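# Place the coaster on the mat as pictured

## Task

Set the coaster down so it lies at rest with the orientation shown in the reference image 'manual'. It has to sit completely inside the mat, the mat must carry no other object, and nothing may end up toppled.

## Robot and tools

Robot: a single arm with a two-finger gripper. Its base sits at (0, 0, +0.300) m in the scene frame, tilted, quat_wxyz (+0.883, +0.144, +0.445, -0.031). Scene frame: origin on the table top straight under the base, +z up, +y to the left when facing along +x. A camera stand is fixed beside the table. Loose objects may occasionally get a small shove from outside.

Gripper axes: fingers point along its +z, open and close along its y. A block protrudes roughly 10 cm toward its +x and rotates with it. end_effector_position is the spot between the closed pads; closed fingertips extend about 19 mm past it, fully open ones about 6 mm.

execute_actions(actions, cameras). actions is a list of actions; each action is a table of 1 to 15 rows, one row per 1/30 s step; if fewer than 15 rows are given, the final row is repeated. Each row has 9 numbers, all in [-1, 1]: dx, dy, dz, rx, ry, rz, position, force_limit, speed. The first six are an offset, not a pose: measured along scene-frame axes from the Hand target as it stood when that action began (every row counts from that same start, not from the row before). 1.0 equals 0.6 m for dx/dy/dz and 180 degrees for the rotation; rx, ry, rz form one rotation vector turning about the Hand target position. Sending the same offset again moves further. position: +1 fully open (85 mm), about -0.8 pads touching, -1 closes until blocked. force_limit and speed (both start at +1) set grip strength and finger speed (about 20, 85, 150 mm/s at -1, 0, +1). A row with 0 in the gripper slots is a real command; to keep the gripper unchanged resend the last three numbers. Force or speed changes only apply after a position change of at least 0.01. cameras: list of names (cam_head_left, cam_head_right, cam_wrist, or "all"); images come back only for an empty actions list or when asked.

move(target, speed, blend, stop_force, zero, blocking, cameras). target: one 9-number row as above, or a list of up to 15 rows; all rows are offsets from the same current Hand target in scene axes, same scale. speed: path top speed in m/s, 0.002 to 3.6, default 0.25 (rotation up to twice that in rad/s); one value or one per target. blend: corner rounding in m per target, 0 means stop there. stop_force: 3 to 120 N; the path halts when the wrist sensor feels that much push against the motion. zero: true takes a fresh sensor zero first; false keeps the old one. blocking=false returns after about 0.5 s while motion continues (not allowed with stop_force). Leave stop_force out when moving away from a contact. The path ignores obstacles; the gripper trails it and may overshoot when fast. Steer around the base rather than near it. The 'move:' line reports how it ended: done (within 3 mm and 2 degrees), off_target, moving, held, fault, plus limits (paced = pose clipped, held = steps withheld). Neither done nor off_target proves contact or its absence.

wait(seconds 0 to 10, cameras): lets time pass holding the last command. stop(cameras): brakes a running move; fingers continue. zoom_image(camera, region [x0, y0, x1, y1] in pixels, at most 504 by 504): closer look at the newest image of cam_head_left, cam_head_right or cam_wrist (each 672x504). show_instructions(): shows the reference image. zero_wrist_force(): makes current force and torque the new zero. finished_scene(scene): ends the current scene, given its number; irreversible.

Result lines: end_effector_position (m) and end_effector_quat_wxyz in the scene frame, possibly a few cm off; velocities; Hand target (the last commanded pose after clipping, from which next offsets count; the gripper may rest short of it, so resend the gap); Tool commands; object_status (0 moving, 1 blocked while opening, 2 blocked while closing, i.e. gripped, 3 reached the requested opening or pads met); position_measured in counts (3 open, ~78 = 60 mm, ~130 = 40 mm, ~180 = 20 mm, ~230 closed); Joint positions and torques (whole drive output, not contact); Wrist force and torque in gripper axes plus the peak since the last report; 'within noise' means joints are still. To grip, send -1 and confirm object_status 2.

Control limits: each step the commanded orientation is clipped to within 32 degrees of the measured one; the arm reaches for position first. Arm response lags by about 0.09 s or 0.17 to 0.22 s.

Avoid: dropping the held object or releasing it while moving; pushing it or anything off the table; knocking things over; hard or fast contacts. The arm is stiff, so aiming even slightly below a firm surface can trigger a stop. About 150 N (±25) of outside force, or joint contact torque reaching 138 N m (shoulder and elbow) or 25.7 N m (wrists), halts the arm for 10 s; after a force fault while gripping, open first. Long stretched poses, held loads and pushing at unreachable poses heat motors; a MOTOR HOT line warns, and at 85 °C the brakes lock for 30 to 60 s or more. Do not squeeze hard on a part still resting on something.

Each tool is called as a command line: name --argument value for each argument, lists and objects as JSON in quotes; but a table of rows of numbers goes row by row, as --pt "numbers of a row", without its own name.

Reference images:

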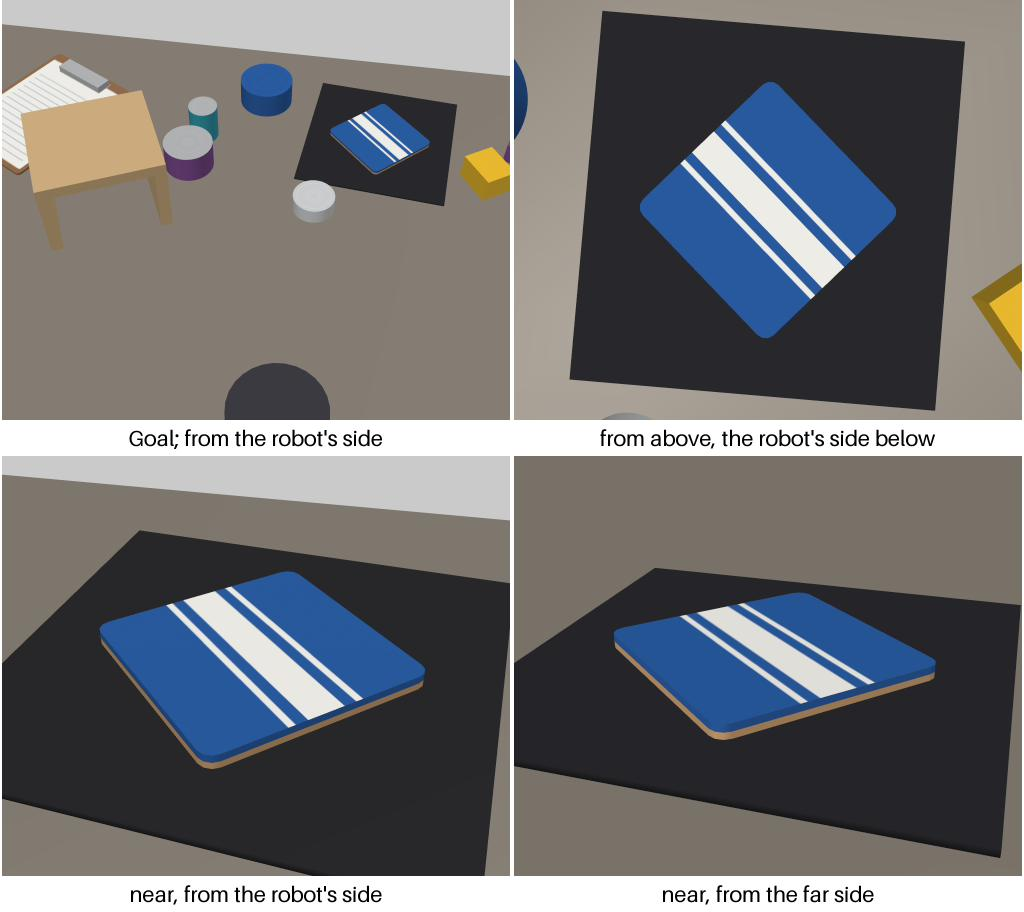

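## Session

execute_actions --actions '[]'

Scene clock: 0.00 s.
end_effector_position=(+0.0177, +0.2153, +0.1665) position_measured=3 object_status=3 end_effector_quat_wxyz=(-0.474, -0.564, +0.663, -0.136)
Joint positions: [0.974 -0.8 2.242 -2.022 -2.159 0.351]
Joint velocities: within noise
Joint torques (N m): no reading
Wrist force (N): no reading
Wrist torque (N m): no reading
Wrist force, peak (N): no reading
Hand target: +0.0177, +0.2153, +0.1665; -0.474, -0.564, +0.663, -0.136
Tool commands: gripper/position=+1.0 gripper/force_limit=+1.0 gripper/speed=+1.0

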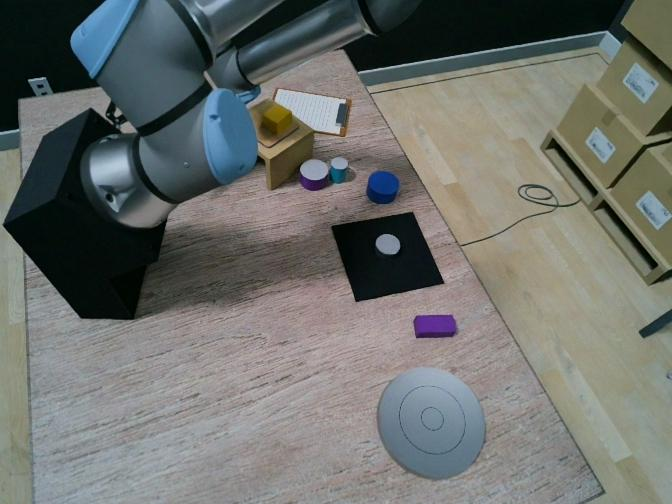

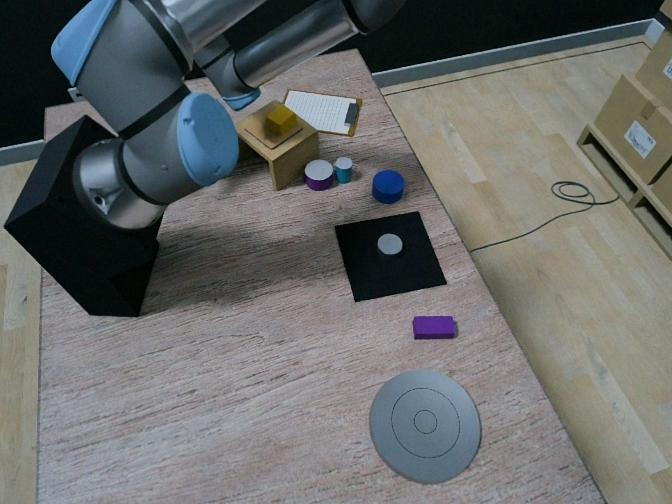

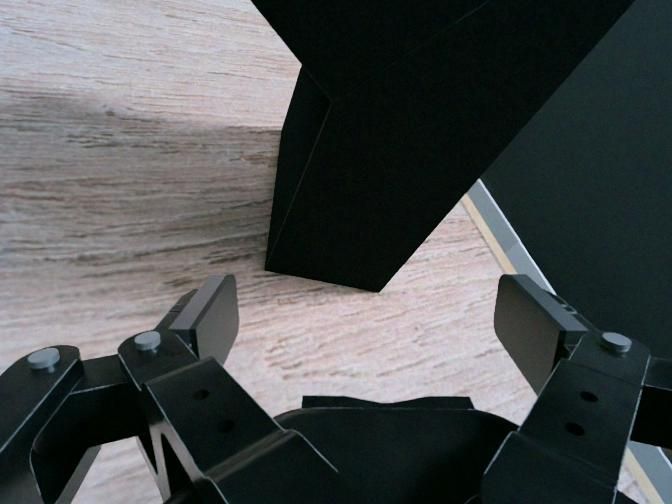

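zoom_image --camera "cam_head_left" --region '[220, 70, 420, 220]'

zoom_image --camera "cam_head_right" --region '[220, 70, 420, 220]'

zoom_image --camera "cam_head_left" --region '[300, 190, 500, 340]'

Scaled by 2.520.

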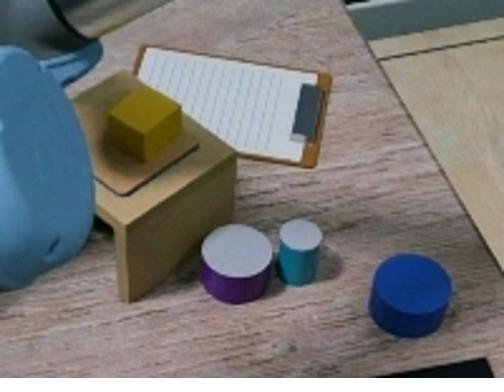

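Scaled by 2.520.

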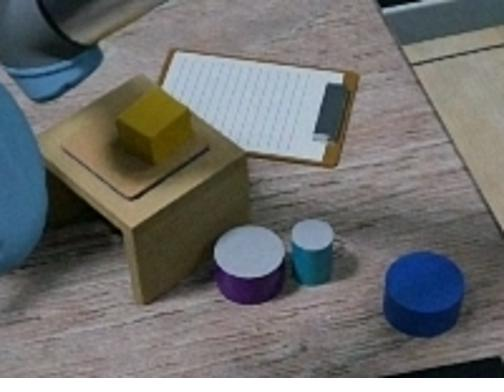

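Scaled by 2.520.

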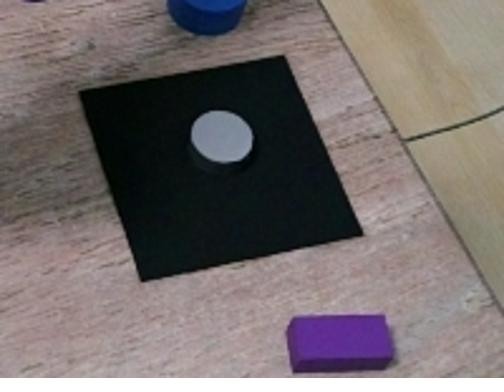

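move --pt "0.1 0.05 0.4 0 0 0 1 1 1" --pt "0.5 0.0 0.55 0.355 0.102 0.497 1 1 1" --speed 0.5 --blend '[0.05,0]' --cameras '["all"]'

Scene clock: 5.60 s.
end_effector_position=(+0.2722, +0.2210, +0.4799) position_measured=3 object_status=3 end_effector_quat_wxyz=(+0.114, +0.980, -0.156, +0.049)
Joint positions: [1.648 -1.574 1.969 -1.11 -2.424 -0.725]
Joint torques (N m): [2.64 5.81 -30.94 1.21 1.56 1.73]
Wrist force (N): [-0.1 -0.3 -0.1]
Wrist torque (N m): [-0.11 0.36 -0.06]
Wrist force, peak (N): [6.7 1.6 -2.0]
Hand target: +0.2722, +0.2210, +0.4799; +0.114, +0.980, -0.156, +0.049 (not the last commanded pose)
Off the commanded pose: 0.049 m, 23 deg.
move: held (a check stopped the path); path passed 1 of 2 targets; limits=held
pose unreachable: on one or more control steps of this call, first in action 0 (counted from 0), an arm could not follow its commanded pose, so it was not sent that pose on those steps. It may still have moved: this result reports where it is.
cause: moving toward the commanded pose would bring two parts of the arm too close to each other (its gripper and another part of the arm, with joints 4 (wrist 1) to 6 (wrist 3) between them, 8 mm apart when it was first held).

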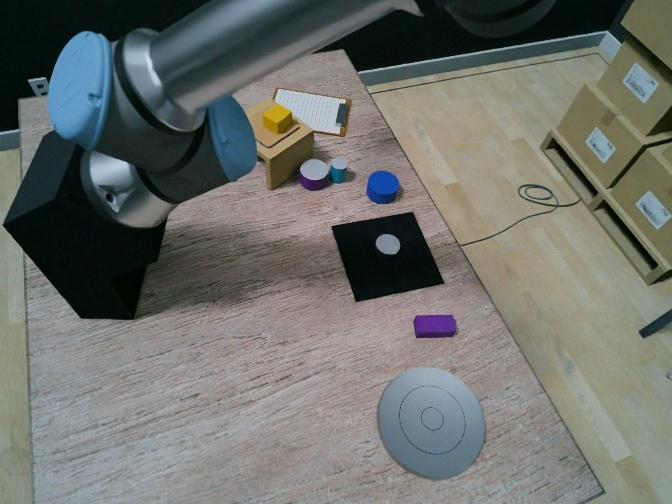

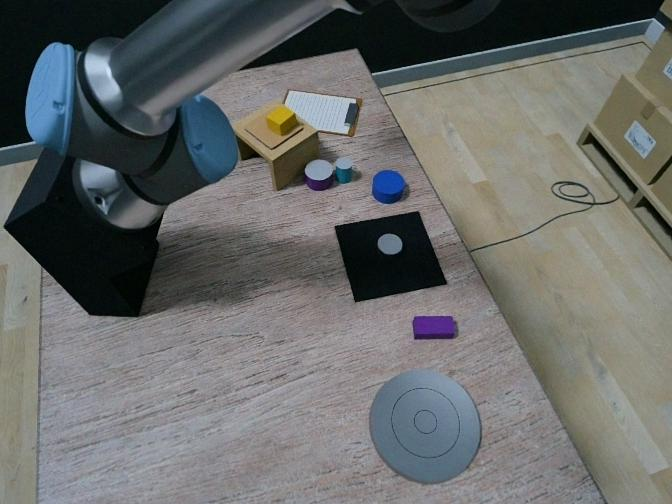

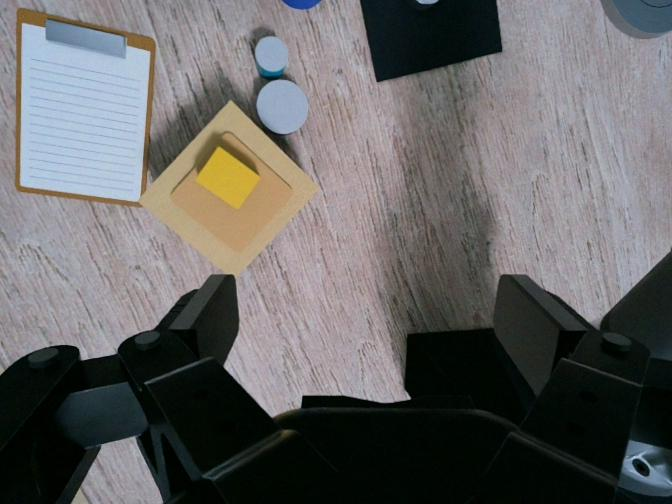

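move --pt "0.35 -0.1 0.08 0 0 0 1 1 1" --pt "0.4 -0.13 0.08 0.073 0.031 0.1 1 1 1" --speed 0.5 --blend '[0.04,0]' --cameras '["all"]'

Scene clock: 7.30 s.
end_effector_position=(+0.3030, +0.2125, +0.4870) position_measured=3 object_status=3 end_effector_quat_wxyz=(+0.113, +0.980, -0.157, +0.049)
Joint positions: [1.619 -1.617 1.933 -1.054 -2.446 -0.754]
Joint torques (N m): [22.47 6.34 -2.57 -3.87 1.77 1.84]
Wrist force (N): [-0.2 -0.2 -0.3]
Wrist torque (N m): [-0.09 0.37 -0.06]
Wrist force, peak (N): [12.1 0.7 -2.1]
Hand target: +0.3028, +0.2126, +0.4869; +0.113, +0.980, -0.157, +0.049 (not the last commanded pose)
Off the commanded pose: 0.224 m, 23 deg.
move: held (a check stopped the path); path passed 0 of 2 targets; limits=held
pose unreachable: on one or more control steps of this call, first in action 0 (counted from 0), an arm could not follow its commanded pose, so it was not sent that pose on those steps. It may still have moved: this result reports where it is.
cause: moving toward the commanded pose would bring two parts of the arm too close to each other (its gripper and another part of the arm, with joints 4 (wrist 1) to 6 (wrist 3) between them, 6 mm apart when it was first held).

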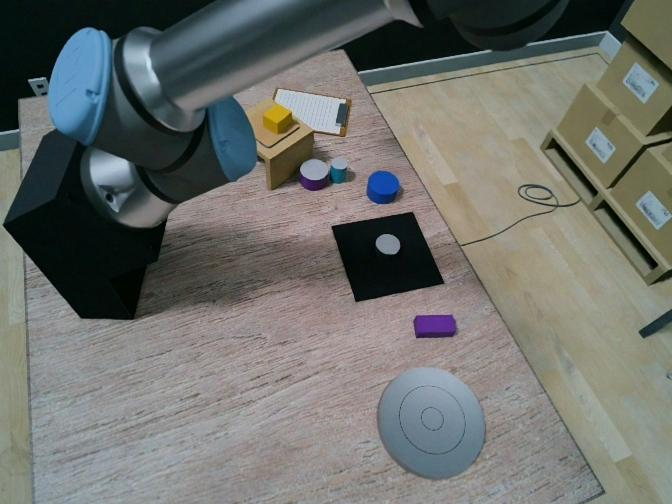

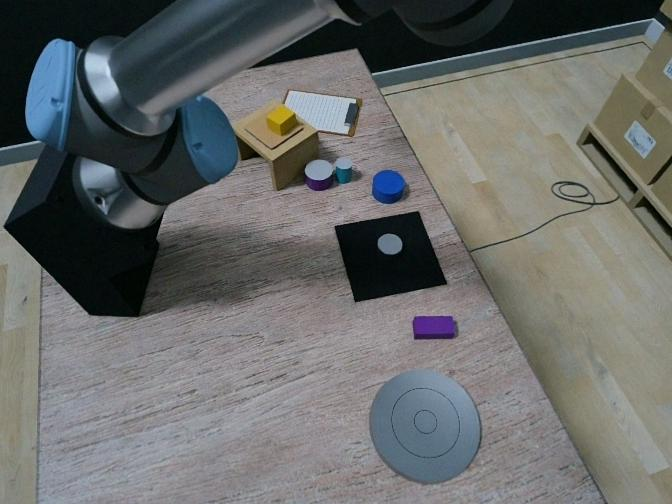

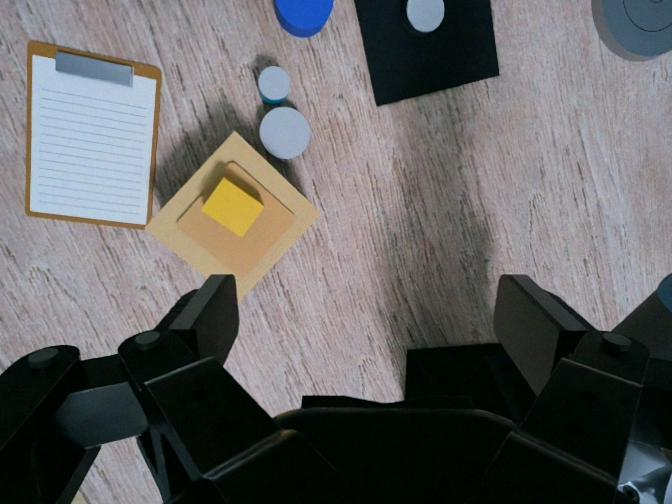

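move --pt "0.08 -0.05 0.02 -0.002 0.107 0.846 1 1 1" --pt "0.3 -0.15 0.02 -0.002 0.107 0.846 1 1 1" --speed 0.6 --blend '[0.04,0]' --cameras '["all"]'

Scene clock: 15.10 s.
end_effector_position=(+0.3041, +0.2118, +0.4873) position_measured=3 object_status=3 end_effector_quat_wxyz=(+0.113, +0.985, -0.123, +0.050)
Joint positions: [1.622 -1.618 1.934 -1.048 -2.454 -0.817]
Joint torques (N m): [2.01 5.83 -30.84 -2.57 1.49 1.95]
Wrist force (N): [0.0 -0.2 0.0]
Wrist torque (N m): [-0.08 0.33 -0.06]
Wrist force, peak (N): [-0.5 -0.3 -0.5]
Hand target: +0.3041, +0.2118, +0.4873; +0.113, +0.985, -0.123, +0.050 (not the last commanded pose)
Off the commanded pose: 0.200 m, 149 deg.
move: held (a check stopped the path); path passed 0 of 2 targets; limits=held
pose unreachable: on one or more control steps of this call, first in action 0 (counted from 0), an arm could not follow its commanded pose, so it was not sent that pose on those steps. It may still have moved: this result reports where it is.
cause: moving toward the commanded pose would bring two parts of the arm too close to each other (its gripper and another part of the arm, with joints 4 (wrist 1) to 6 (wrist 3) between them, 5 mm apart when it was first held).

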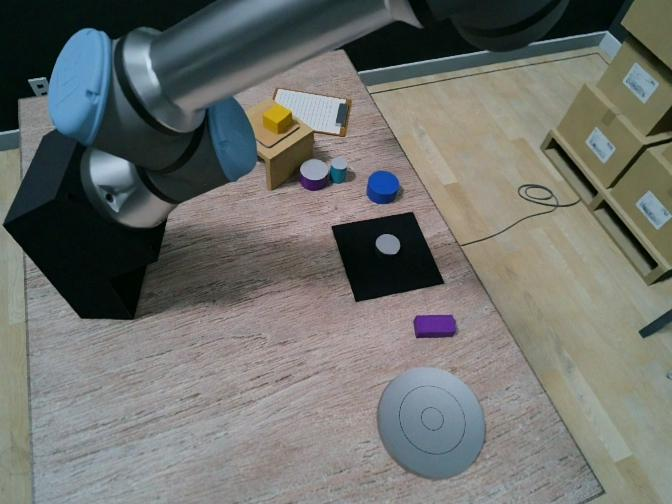

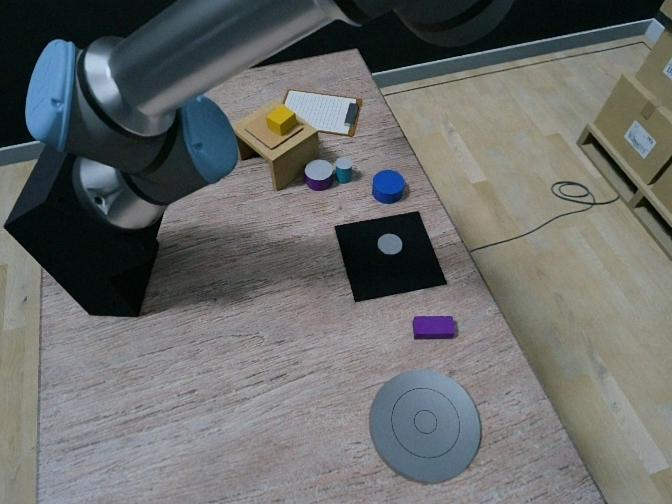

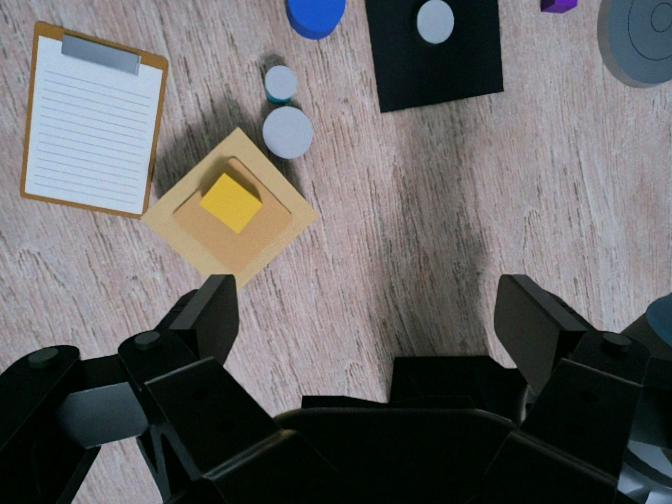

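move --pt "0.0 0.0 -0.03 0 0 -0.5 1 1 1" --pt "0.15 0.0 0 0 0 -0.8 1 1 1" --speed 0.6 --blend '[0.03,0]' --cameras '["cam_wrist"]'

Scene clock: 18.60 s.
end_effector_position=(+0.3941, +0.2118, +0.4873) position_measured=3 object_status=3 end_effector_quat_wxyz=(-0.082, -0.188, +0.974, +0.092)
Joint positions: [1.373 -1.968 2.006 -1.632 -2.31 0.878]
Joint torques (N m): [16.25 5.97 -29.83 -4.35 -0.43 1.93]
Wrist force (N): [-0.2 -0.4 0.0]
Wrist torque (N m): [-0.12 0.36 -0.06]
Wrist force, peak (N): [-0.7 -0.9 -0.4]
Hand target: +0.3941, +0.2118, +0.4873; -0.082, -0.188, +0.974, +0.092
Off the commanded pose: 0.000 m, 0 deg.
move: done
Images, in order (width x height): cam_wrist 672x504.

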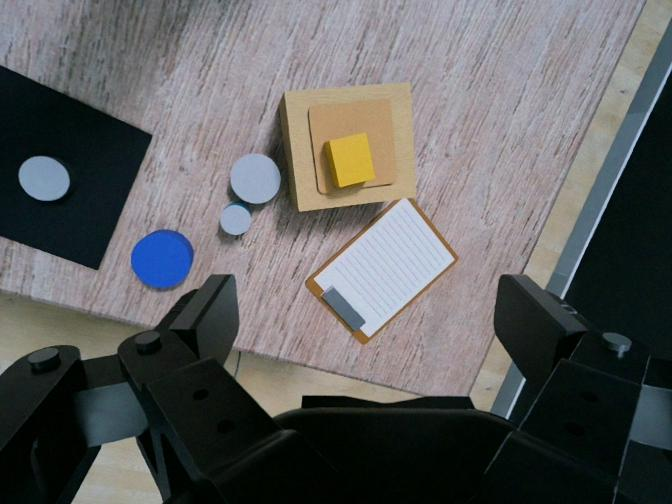

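move --target '[0.25,0.014,0.021,-0.059,-0.0525,-0.1205,1,1,1]' --speed 0.4 --cameras '["cam_wrist"]'

Scene clock: 20.67 s.
end_effector_position=(+0.5440, +0.2202, +0.4999) position_measured=3 object_status=3 end_effector_quat_wxyz=(-0.001, +0.000, +1.000, +0.000)
Joint positions: [1.289 -1.801 1.695 -1.467 -2.543 1.219]
Joint torques (N m): [1.28 -0.55 -29.52 1.23 -0.99 1.9]
Wrist force (N): [-0.1 -0.3 -0.4]
Wrist torque (N m): [-0.19 0.40 -0.04]
Wrist force, peak (N): [-1.5 -0.4 -0.5]
Hand target: +0.5441, +0.2202, +0.4999; -0.001, +0.000, +1.000, +0.000
Off the commanded pose: 0.000 m, 0 deg.
move: done
Images, in order (width x height): cam_wrist 672x504.

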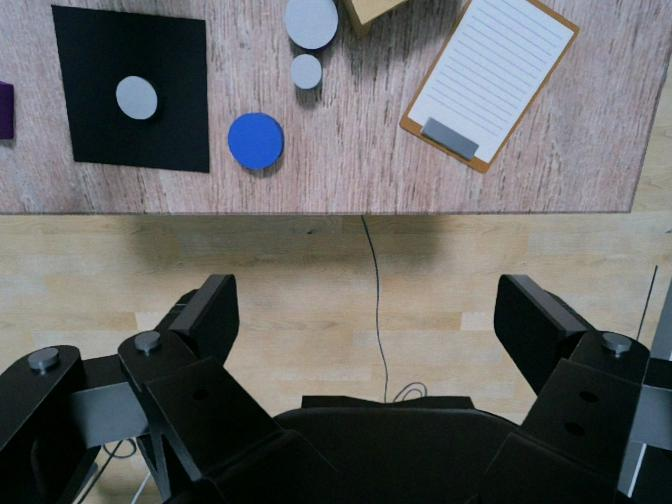

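move --target '[-0.3,0,0,0,0,0,1,1,1]' --speed 0.4 --cameras '["cam_wrist"]'

zoom_image --camera "cam_wrist" --region '[0, 0, 504, 378]'

Scene clock: 23.13 s.
end_effector_position=(+0.3642, +0.2202, +0.4998) position_measured=3 object_status=3 end_effector_quat_wxyz=(-0.001, +0.000, +1.000, +0.000)
Joint positions: [1.555 -1.811 1.968 -1.362 -2.494 1.67]
Joint torques (N m): [18.79 9.06 -7.12 0.78 1.56 2.22]
Wrist force (N): [0.2 -0.7 -0.6]
Wrist torque (N m): [-0.26 0.36 -0.05]
Wrist force, peak (N): [-2.4 -0.5 -0.2]
Hand target: +0.3641, +0.2202, +0.4999; -0.001, +0.000, +1.000, +0.000
Off the commanded pose: 0.000 m, 0 deg.
move: done
Images, in order (width x height): cam_wrist 672x504.

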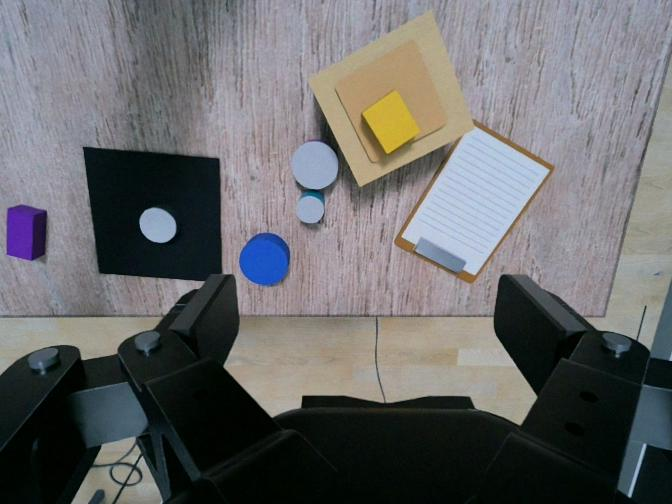

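Scaled by 1.000.

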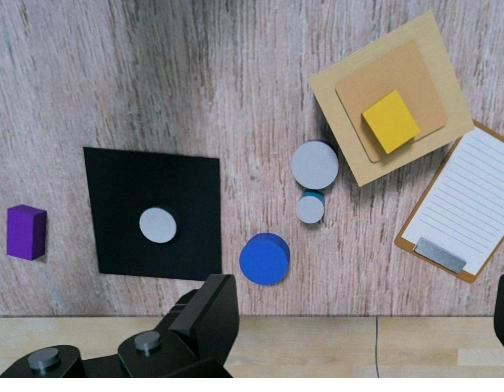

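move --target '[-0.093,0.103,-0.3,0,0,0.1556,1,1,1]' --speed 0.3 --cameras '["all"]'

Scene clock: 28.53 s.
end_effector_position=(+0.3083, +0.2820, +0.3199) position_measured=3 object_status=3 end_effector_quat_wxyz=(-0.001, -0.242, +0.970, +0.000)
Joint positions: [1.256 -1.598 2.38 -2.402 -2.543 0.673]
Joint torques (N m): [5.06 -2.99 2 -4.1 1.55 -1.74]
Wrist force (N): [-0.2 -0.5 -0.6]
Wrist torque (N m): [-0.23 0.42 0.06]
Wrist force, peak (N): [-0.6 -0.7 -2.1]
Hand target: +0.3083, +0.2820, +0.3199; -0.001, -0.242, +0.970, +0.000
Off the commanded pose: 0.000 m, 0 deg.
move: done

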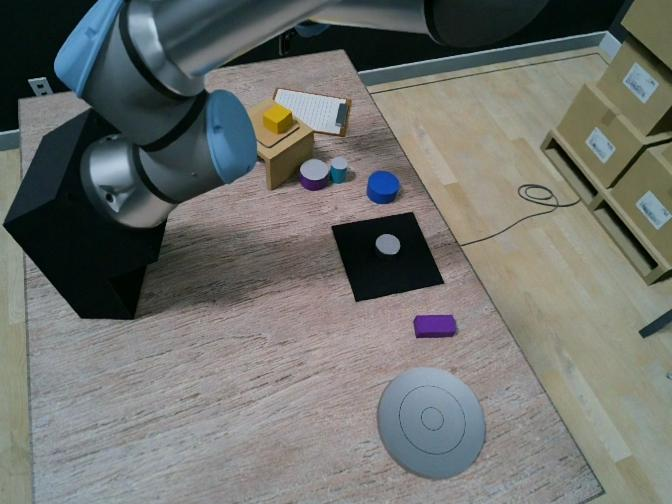

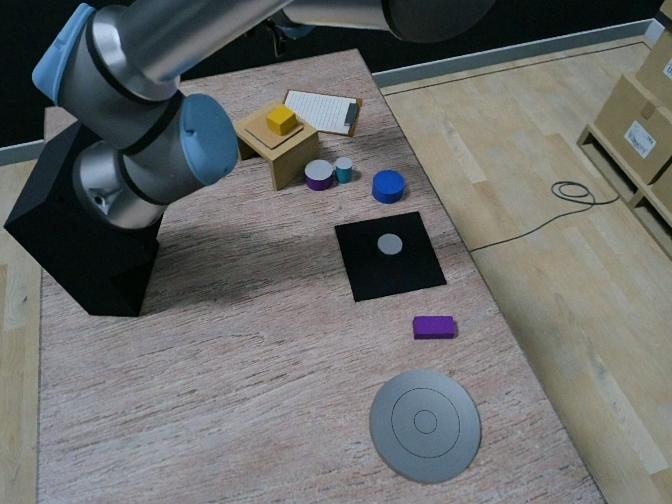

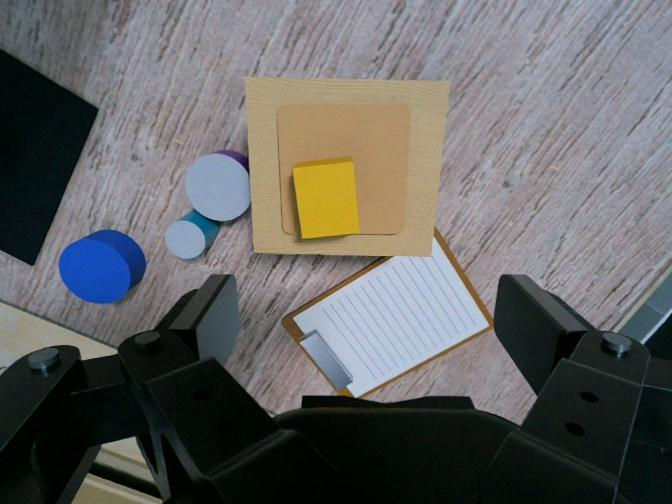

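move --target '[0.0138,0.0012,-0.26,0,0,0,1,1,1]' --speed 0.3 --cameras '["cam_wrist"]'

move --target '[0,0,-0.1,0,0,0,1,1,1]' --speed 0.03 --stop_force 4 --cameras '["cam_wrist"]'

Scene clock: 31.87 s.
end_effector_position=(+0.3166, +0.2827, +0.1639) position_measured=3 object_status=3 end_effector_quat_wxyz=(-0.001, -0.242, +0.970, +0.000)
Joint positions: [0.893 -1.212 2.488 -3.363 -2.437 0.093]
Joint torques (N m): [14.13 -13.22 13.45 -4.32 1.54 -1.77]
Wrist force (N): [-0.1 -0.6 -0.6]
Wrist torque (N m): [-0.24 0.40 0.04]
Wrist force, peak (N): [-0.3 -0.6 -2.1]
Hand target: +0.3166, +0.2827, +0.1639; -0.001, -0.242, +0.970, +0.000
Off the commanded pose: 0.000 m, 0 deg.
move: done
Images, in order (width x height): cam_wrist 672x504.

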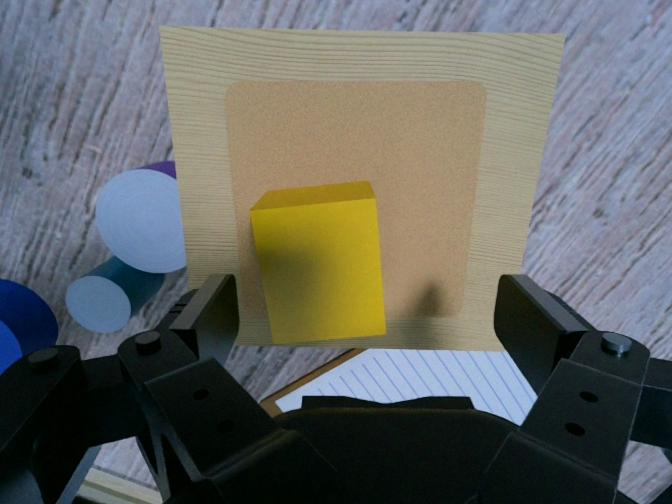

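Scene clock: 34.80 s.
end_effector_position=(+0.3166, +0.2827, +0.1180) position_measured=3 object_status=3 end_effector_quat_wxyz=(-0.001, -0.242, +0.970, +0.000)
Joint positions: [0.795 -1.08 2.468 -3.566 -2.386 -0.031]
Joint torques (N m): [38.84 -29.35 17.52 0.66 -1.04 2.06]
Wrist force (N): [0.1 0.5 -0.3]
Wrist torque (N m): [-0.06 0.37 -0.06]
Wrist force, peak (N): [39.1 -7.7 -135.6]
Hand target: +0.3166, +0.2827, +0.1180; -0.001, -0.242, +0.970, +0.000 (not the last commanded pose)
Off the commanded pose: 0.014 m, 0 deg.
move: contact
Images, in order (width x height): cam_wrist 672x504.

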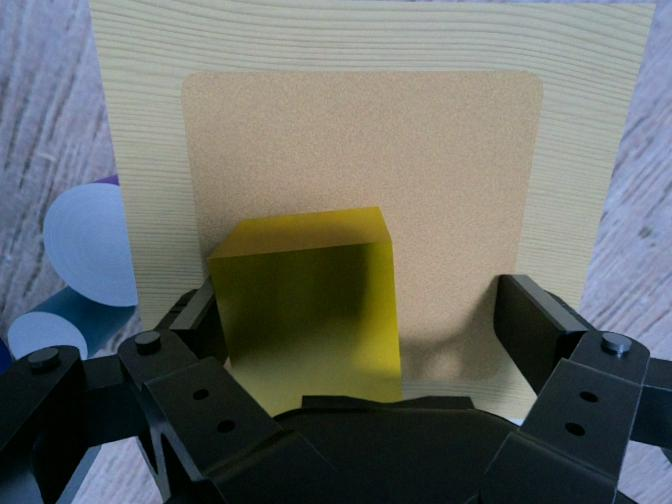

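move --target '[0.0125,-0.0235,0.02,0,0,0,1,-0.6,-0.5]' --speed 0.08

move --target '[0,0,0,0,0,0,-1,-0.6,-0.5]' --cameras '["cam_wrist"]'

Scene clock: 37.00 s.
end_effector_position=(+0.3240, +0.2687, +0.1299) position_measured=3 object_status=3 end_effector_quat_wxyz=(-0.001, -0.242, +0.970, -0.001)
Joint positions: [0.789 -1.149 2.498 -3.533 -2.382 -0.038]
Joint torques (N m): [15.43 -29.05 17.15 0.67 1.5 -1.62]
Wrist force (N): [0.4 0.3 -0.3]
Wrist torque (N m): [-0.11 0.34 0.04]
Wrist force, peak (N): [0.8 0.5 -0.3]
Hand target: +0.3241, +0.2686, +0.1300; -0.001, -0.242, +0.970, +0.000
Off the commanded pose: 0.000 m, 0 deg.
move: done

Scene clock: 38.13 s.
end_effector_position=(+0.3241, +0.2686, +0.1300) position_measured=122 object_status=0 end_effector_quat_wxyz=(-0.001, -0.242, +0.970, +0.000)
Joint positions: [0.789 -1.15 2.498 -3.533 -2.382 -0.038]
Joint torques (N m): [15.4 -19.11 11.14 0.61 1.27 -1.33]
Wrist force (N): [4.6 -0.3 -33.4]
Wrist torque (N m): [-0.02 0.24 -0.12]
Wrist force, peak (N): [4.9 -1.2 -33.9]
Hand target: +0.3241, +0.2686, +0.1300; -0.001, -0.242, +0.970, +0.000
Off the commanded pose: 0.000 m, 0 deg.
move: done
Images, in order (width x height): cam_wrist 672x504.

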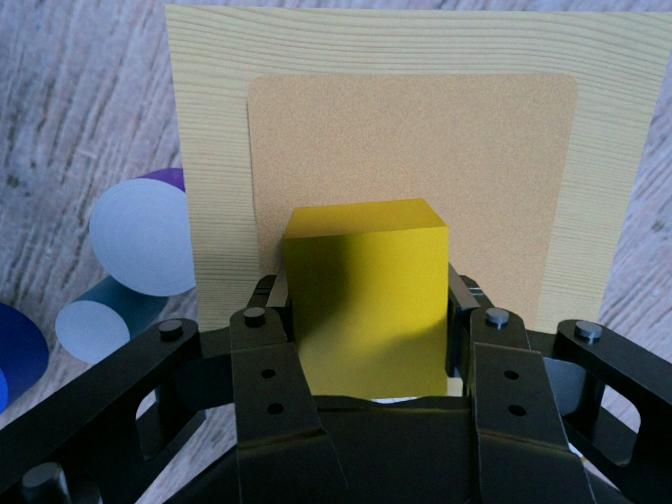

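move --pt "0 0 0.12 0 0 0 -1 -0.6 -0.5" --pt "0.06 -0.4 0.12 0 0 0 -1 -0.6 -0.5" --pt "-0.04 -0.7 0 0 0 0 -1 -0.6 -0.5" --pt "-0.04 -0.7 -0.155 0 0 0 -1 -0.6 -0.5" --speed '[0.2,0.4,0.4,0.2]' --blend '[0.03,0.05,0.03,0]' --cameras '["cam_wrist","cam_head_left"]'

Scene clock: 41.33 s.
end_effector_position=(+0.3370, +0.1463, +0.1984) position_measured=122 object_status=2 end_effector_quat_wxyz=(+0.000, -0.238, +0.971, -0.020)
Joint positions: [0.688 -1.653 2.737 -3.346 -2.36 -0.143]
Joint torques (N m): [24.67 -9.62 -13.19 0.53 -1.24 1.67]
Wrist force (N): [0.7 0.5 -0.3]
Wrist torque (N m): [-0.08 0.25 -0.04]
Wrist force, peak (N): [3.7 -1.5 -34.3]
Hand target: +0.3370, +0.1464, +0.1984; +0.000, -0.238, +0.971, -0.020 (not the last commanded pose)
Off the commanded pose: 0.341 m, 2 deg.
move: held (a check stopped the path); path passed 1 of 4 targets; limits=held
pose unreachable: on one or more control steps of this call, first in action 0 (counted from 0), an arm could not follow its commanded pose, so it was not sent that pose on those steps. It may still have moved: this result reports where it is.
cause: moving toward the commanded pose would bring two parts of the arm too close to each other (joints 3 (elbow) and 4 (wrist 1) lie between them).
Images, in order (width x height): cam_head_left 672x504, cam_wrist 672x504.

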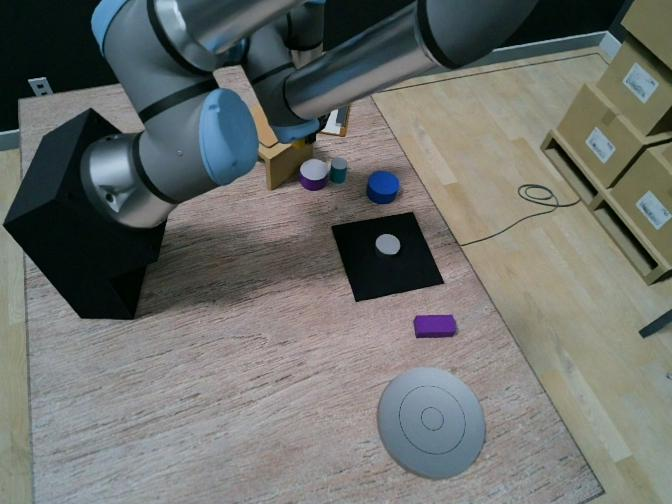

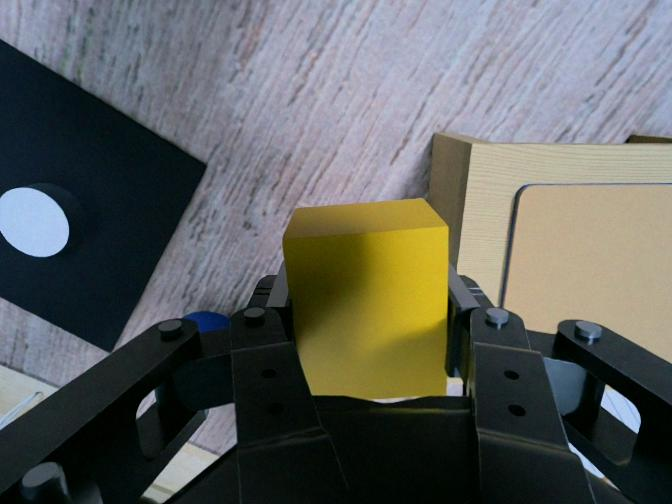

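move --pt "0.16 -0.1 0.15 0 0 0 -1 -0.6 -0.5" --pt "0.16 -0.5 0.1 0 0 0 -1 -0.6 -0.5" --pt "0.05 -0.65 -0.1 0 0 0 -1 -0.6 -0.5" --pt "0.05 -0.65 -0.27 0 0 0 -1 -0.6 -0.5" --speed '[0.3,0.4,0.4,0.2]' --blend '[0.05,0.05,0.03,0]' --cameras '["cam_wrist","cam_head_left"]'

Scene clock: 45.50 s.
end_effector_position=(+0.3670, -0.2436, +0.0364) position_measured=122 object_status=2 end_effector_quat_wxyz=(+0.000, -0.238, +0.971, -0.020)
Joint positions: [-1.189 -1.802 2.678 -3.231 -0.874 -1.424]
Joint torques (N m): [14.56 -9.58 -16.27 -4.78 -0.6 1.85]
Wrist force (N): [0.5 0.3 -0.6]
Wrist torque (N m): [-0.12 0.30 -0.04]
Wrist force, peak (N): [1.3 1.6 0.4]
Hand target: +0.3670, -0.2436, +0.0364; +0.000, -0.238, +0.971, -0.020
Off the commanded pose: 0.000 m, 0 deg.
move: done
Images, in order (width x height): cam_head_left 672x504, cam_wrist 672x504.

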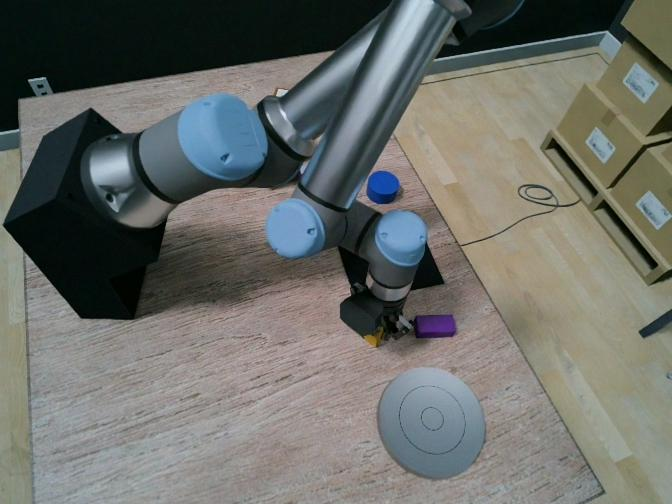

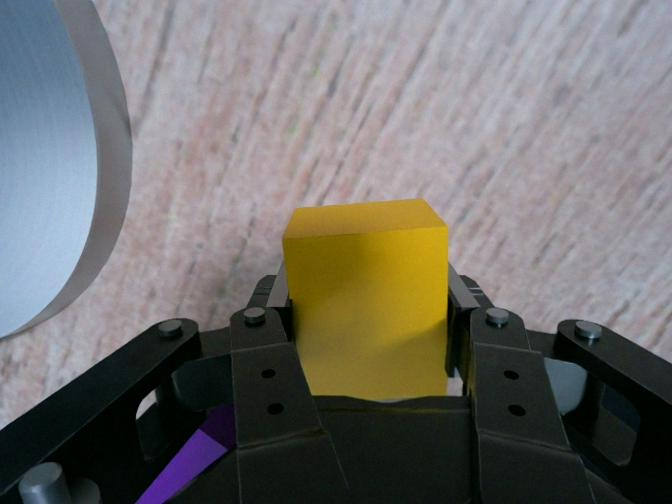

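move --target '[0,0,-0.05,0,0,0,-1,-0.6,-0.5]' --speed 0.01 --stop_force 3

move --target '[0,0,0.0,0,0,0,0.2,-0.6,-0.7]'

move --pt "0 0 0.22 0 0 0 0.2 -0.6 -0.7" --pt "0.22 0.3 0.3 0 0 0 0.2 -0.6 -0.7" --blend '[0.03,0]' --speed '[0.15,0.4]' --cameras '["all"]'

Scene clock: 49.57 s.
end_effector_position=(+0.3670, -0.2436, +0.0187) position_measured=122 object_status=2 end_effector_quat_wxyz=(+0.000, -0.238, +0.971, -0.020)
Joint positions: [-1.14 -1.698 2.657 -3.342 -0.909 -1.38]
Joint torques (N m): [-8.16 -26.15 13.49 0.6 1.17 -1.61]
Wrist force (N): [0.0 -0.2 -3.1]
Wrist torque (N m): [-0.16 0.26 0.02]
Wrist force, peak (N): [3.5 2.6 -22.8]
Hand target: +0.3670, -0.2436, +0.0187; +0.000, -0.238, +0.971, -0.020 (not the last commanded pose)
Off the commanded pose: 0.012 m, 0 deg.
move: contact

Scene clock: 50.07 s.
end_effector_position=(+0.3670, -0.2436, +0.0187) position_measured=104 object_status=0 end_effector_quat_wxyz=(+0.000, -0.238, +0.971, -0.020)
Joint positions: [-1.14 -1.698 2.657 -3.342 -0.909 -1.38]
Joint torques (N m): [-7.92 -25.77 13.02 -0.62 1.2 -1.58]
Wrist force (N): [0.6 0.2 -0.6]
Wrist torque (N m): [-0.13 0.30 0.00]
Wrist force, peak (N): [-0.1 -0.2 -3.1]
Hand target: +0.3670, -0.2436, +0.0187; +0.000, -0.238, +0.971, -0.020
Off the commanded pose: 0.000 m, 0 deg.
move: done

Scene clock: 53.03 s.
end_effector_position=(+0.4990, -0.0636, +0.1987) position_measured=104 object_status=3 end_effector_quat_wxyz=(+0.001, -0.239, +0.971, -0.020)
Joint positions: [-0.383 -2.398 2.514 -2.683 -1.517 -0.887]
Joint torques (N m): [23.99 -10.98 -28.76 -5.5 -1.08 1.87]
Wrist force (N): [0.7 0.3 -0.5]
Wrist torque (N m): [-0.13 0.27 -0.05]
Wrist force, peak (N): [2.5 -0.2 -0.7]
Hand target: +0.4990, -0.0636, +0.1987; +0.000, -0.238, +0.971, -0.020
Off the commanded pose: 0.000 m, 0 deg.
move: done

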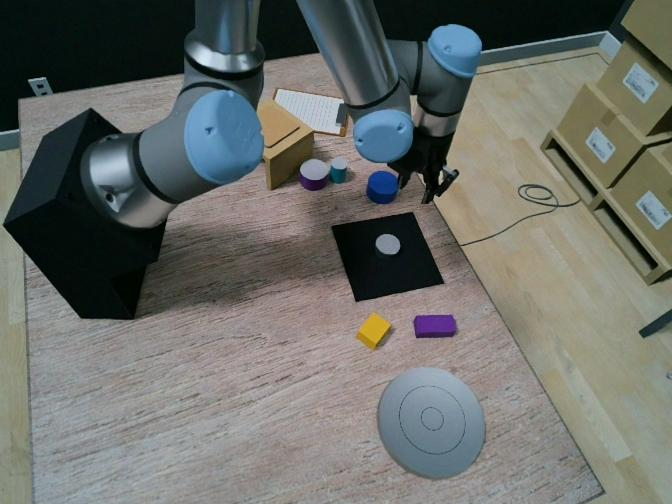

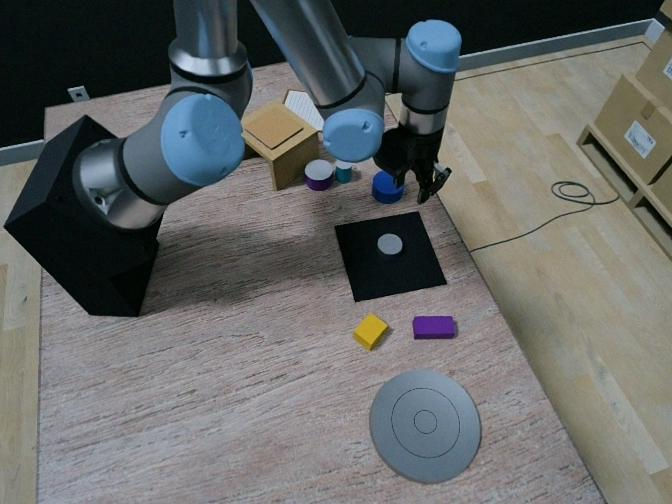

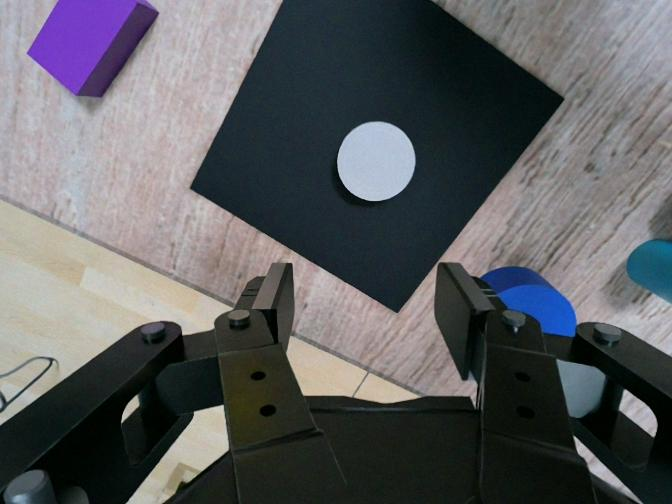

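move --pt "-0.042 0.0137 -0.2 0 0 0 1 -0.6 -0.3" --pt "-0.042 0.0137 -0.294 0 0 0 1 -0.6 -0.3" --speed '[0.25,0.08]' --blend '[0.01,0]'

move --target '[0,0,0,0,0,0,-1,-0.7,-0.6]' --cameras '["cam_wrist"]'

Scene clock: 56.23 s.
end_effector_position=(+0.4738, -0.0554, +0.0224) position_measured=3 object_status=3 end_effector_quat_wxyz=(+0.000, -0.238, +0.971, -0.020)
Joint positions: [-0.335 -1.656 2.536 -3.448 -1.557 -0.861]
Joint torques (N m): [23.26 -24.16 -11.45 -5.47 -1.17 1.95]
Wrist force (N): [0.6 0.4 -0.5]
Wrist torque (N m): [-0.10 0.27 -0.05]
Wrist force, peak (N): [0.2 0.2 -1.8]
Hand target: +0.4738, -0.0554, +0.0223; +0.000, -0.238, +0.971, -0.020
Off the commanded pose: 0.000 m, 0 deg.
move: done

Scene clock: 57.30 s.
end_effector_position=(+0.4738, -0.0554, +0.0223) position_measured=96 object_status=2 end_effector_quat_wxyz=(+0.000, -0.239, +0.971, -0.020)
Joint positions: [-0.335 -1.655 2.536 -3.449 -1.557 -0.861]
Joint torques (N m): [20.81 -23.81 -10.14 -3.58 -0.55 1.86]
Wrist force (N): [3.0 1.0 -15.5]
Wrist torque (N m): [-0.22 0.32 -0.05]
Wrist force, peak (N): [2.9 1.3 -15.7]
Hand target: +0.4738, -0.0554, +0.0223; +0.000, -0.238, +0.971, -0.020
Off the commanded pose: 0.000 m, 0 deg.
move: done
Images, in order (width x height): cam_wrist 672x504.

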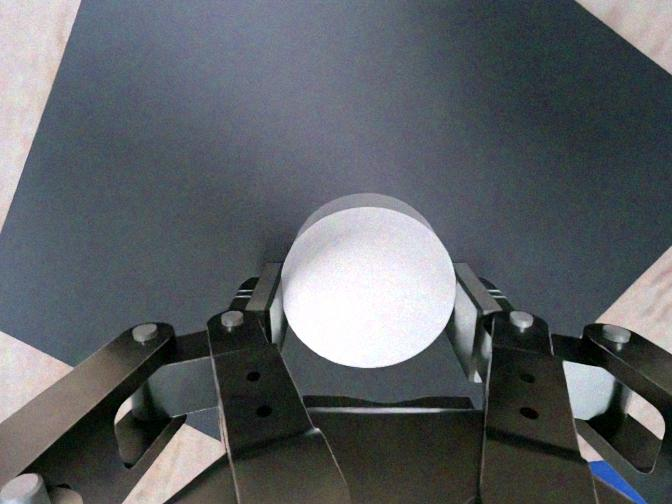

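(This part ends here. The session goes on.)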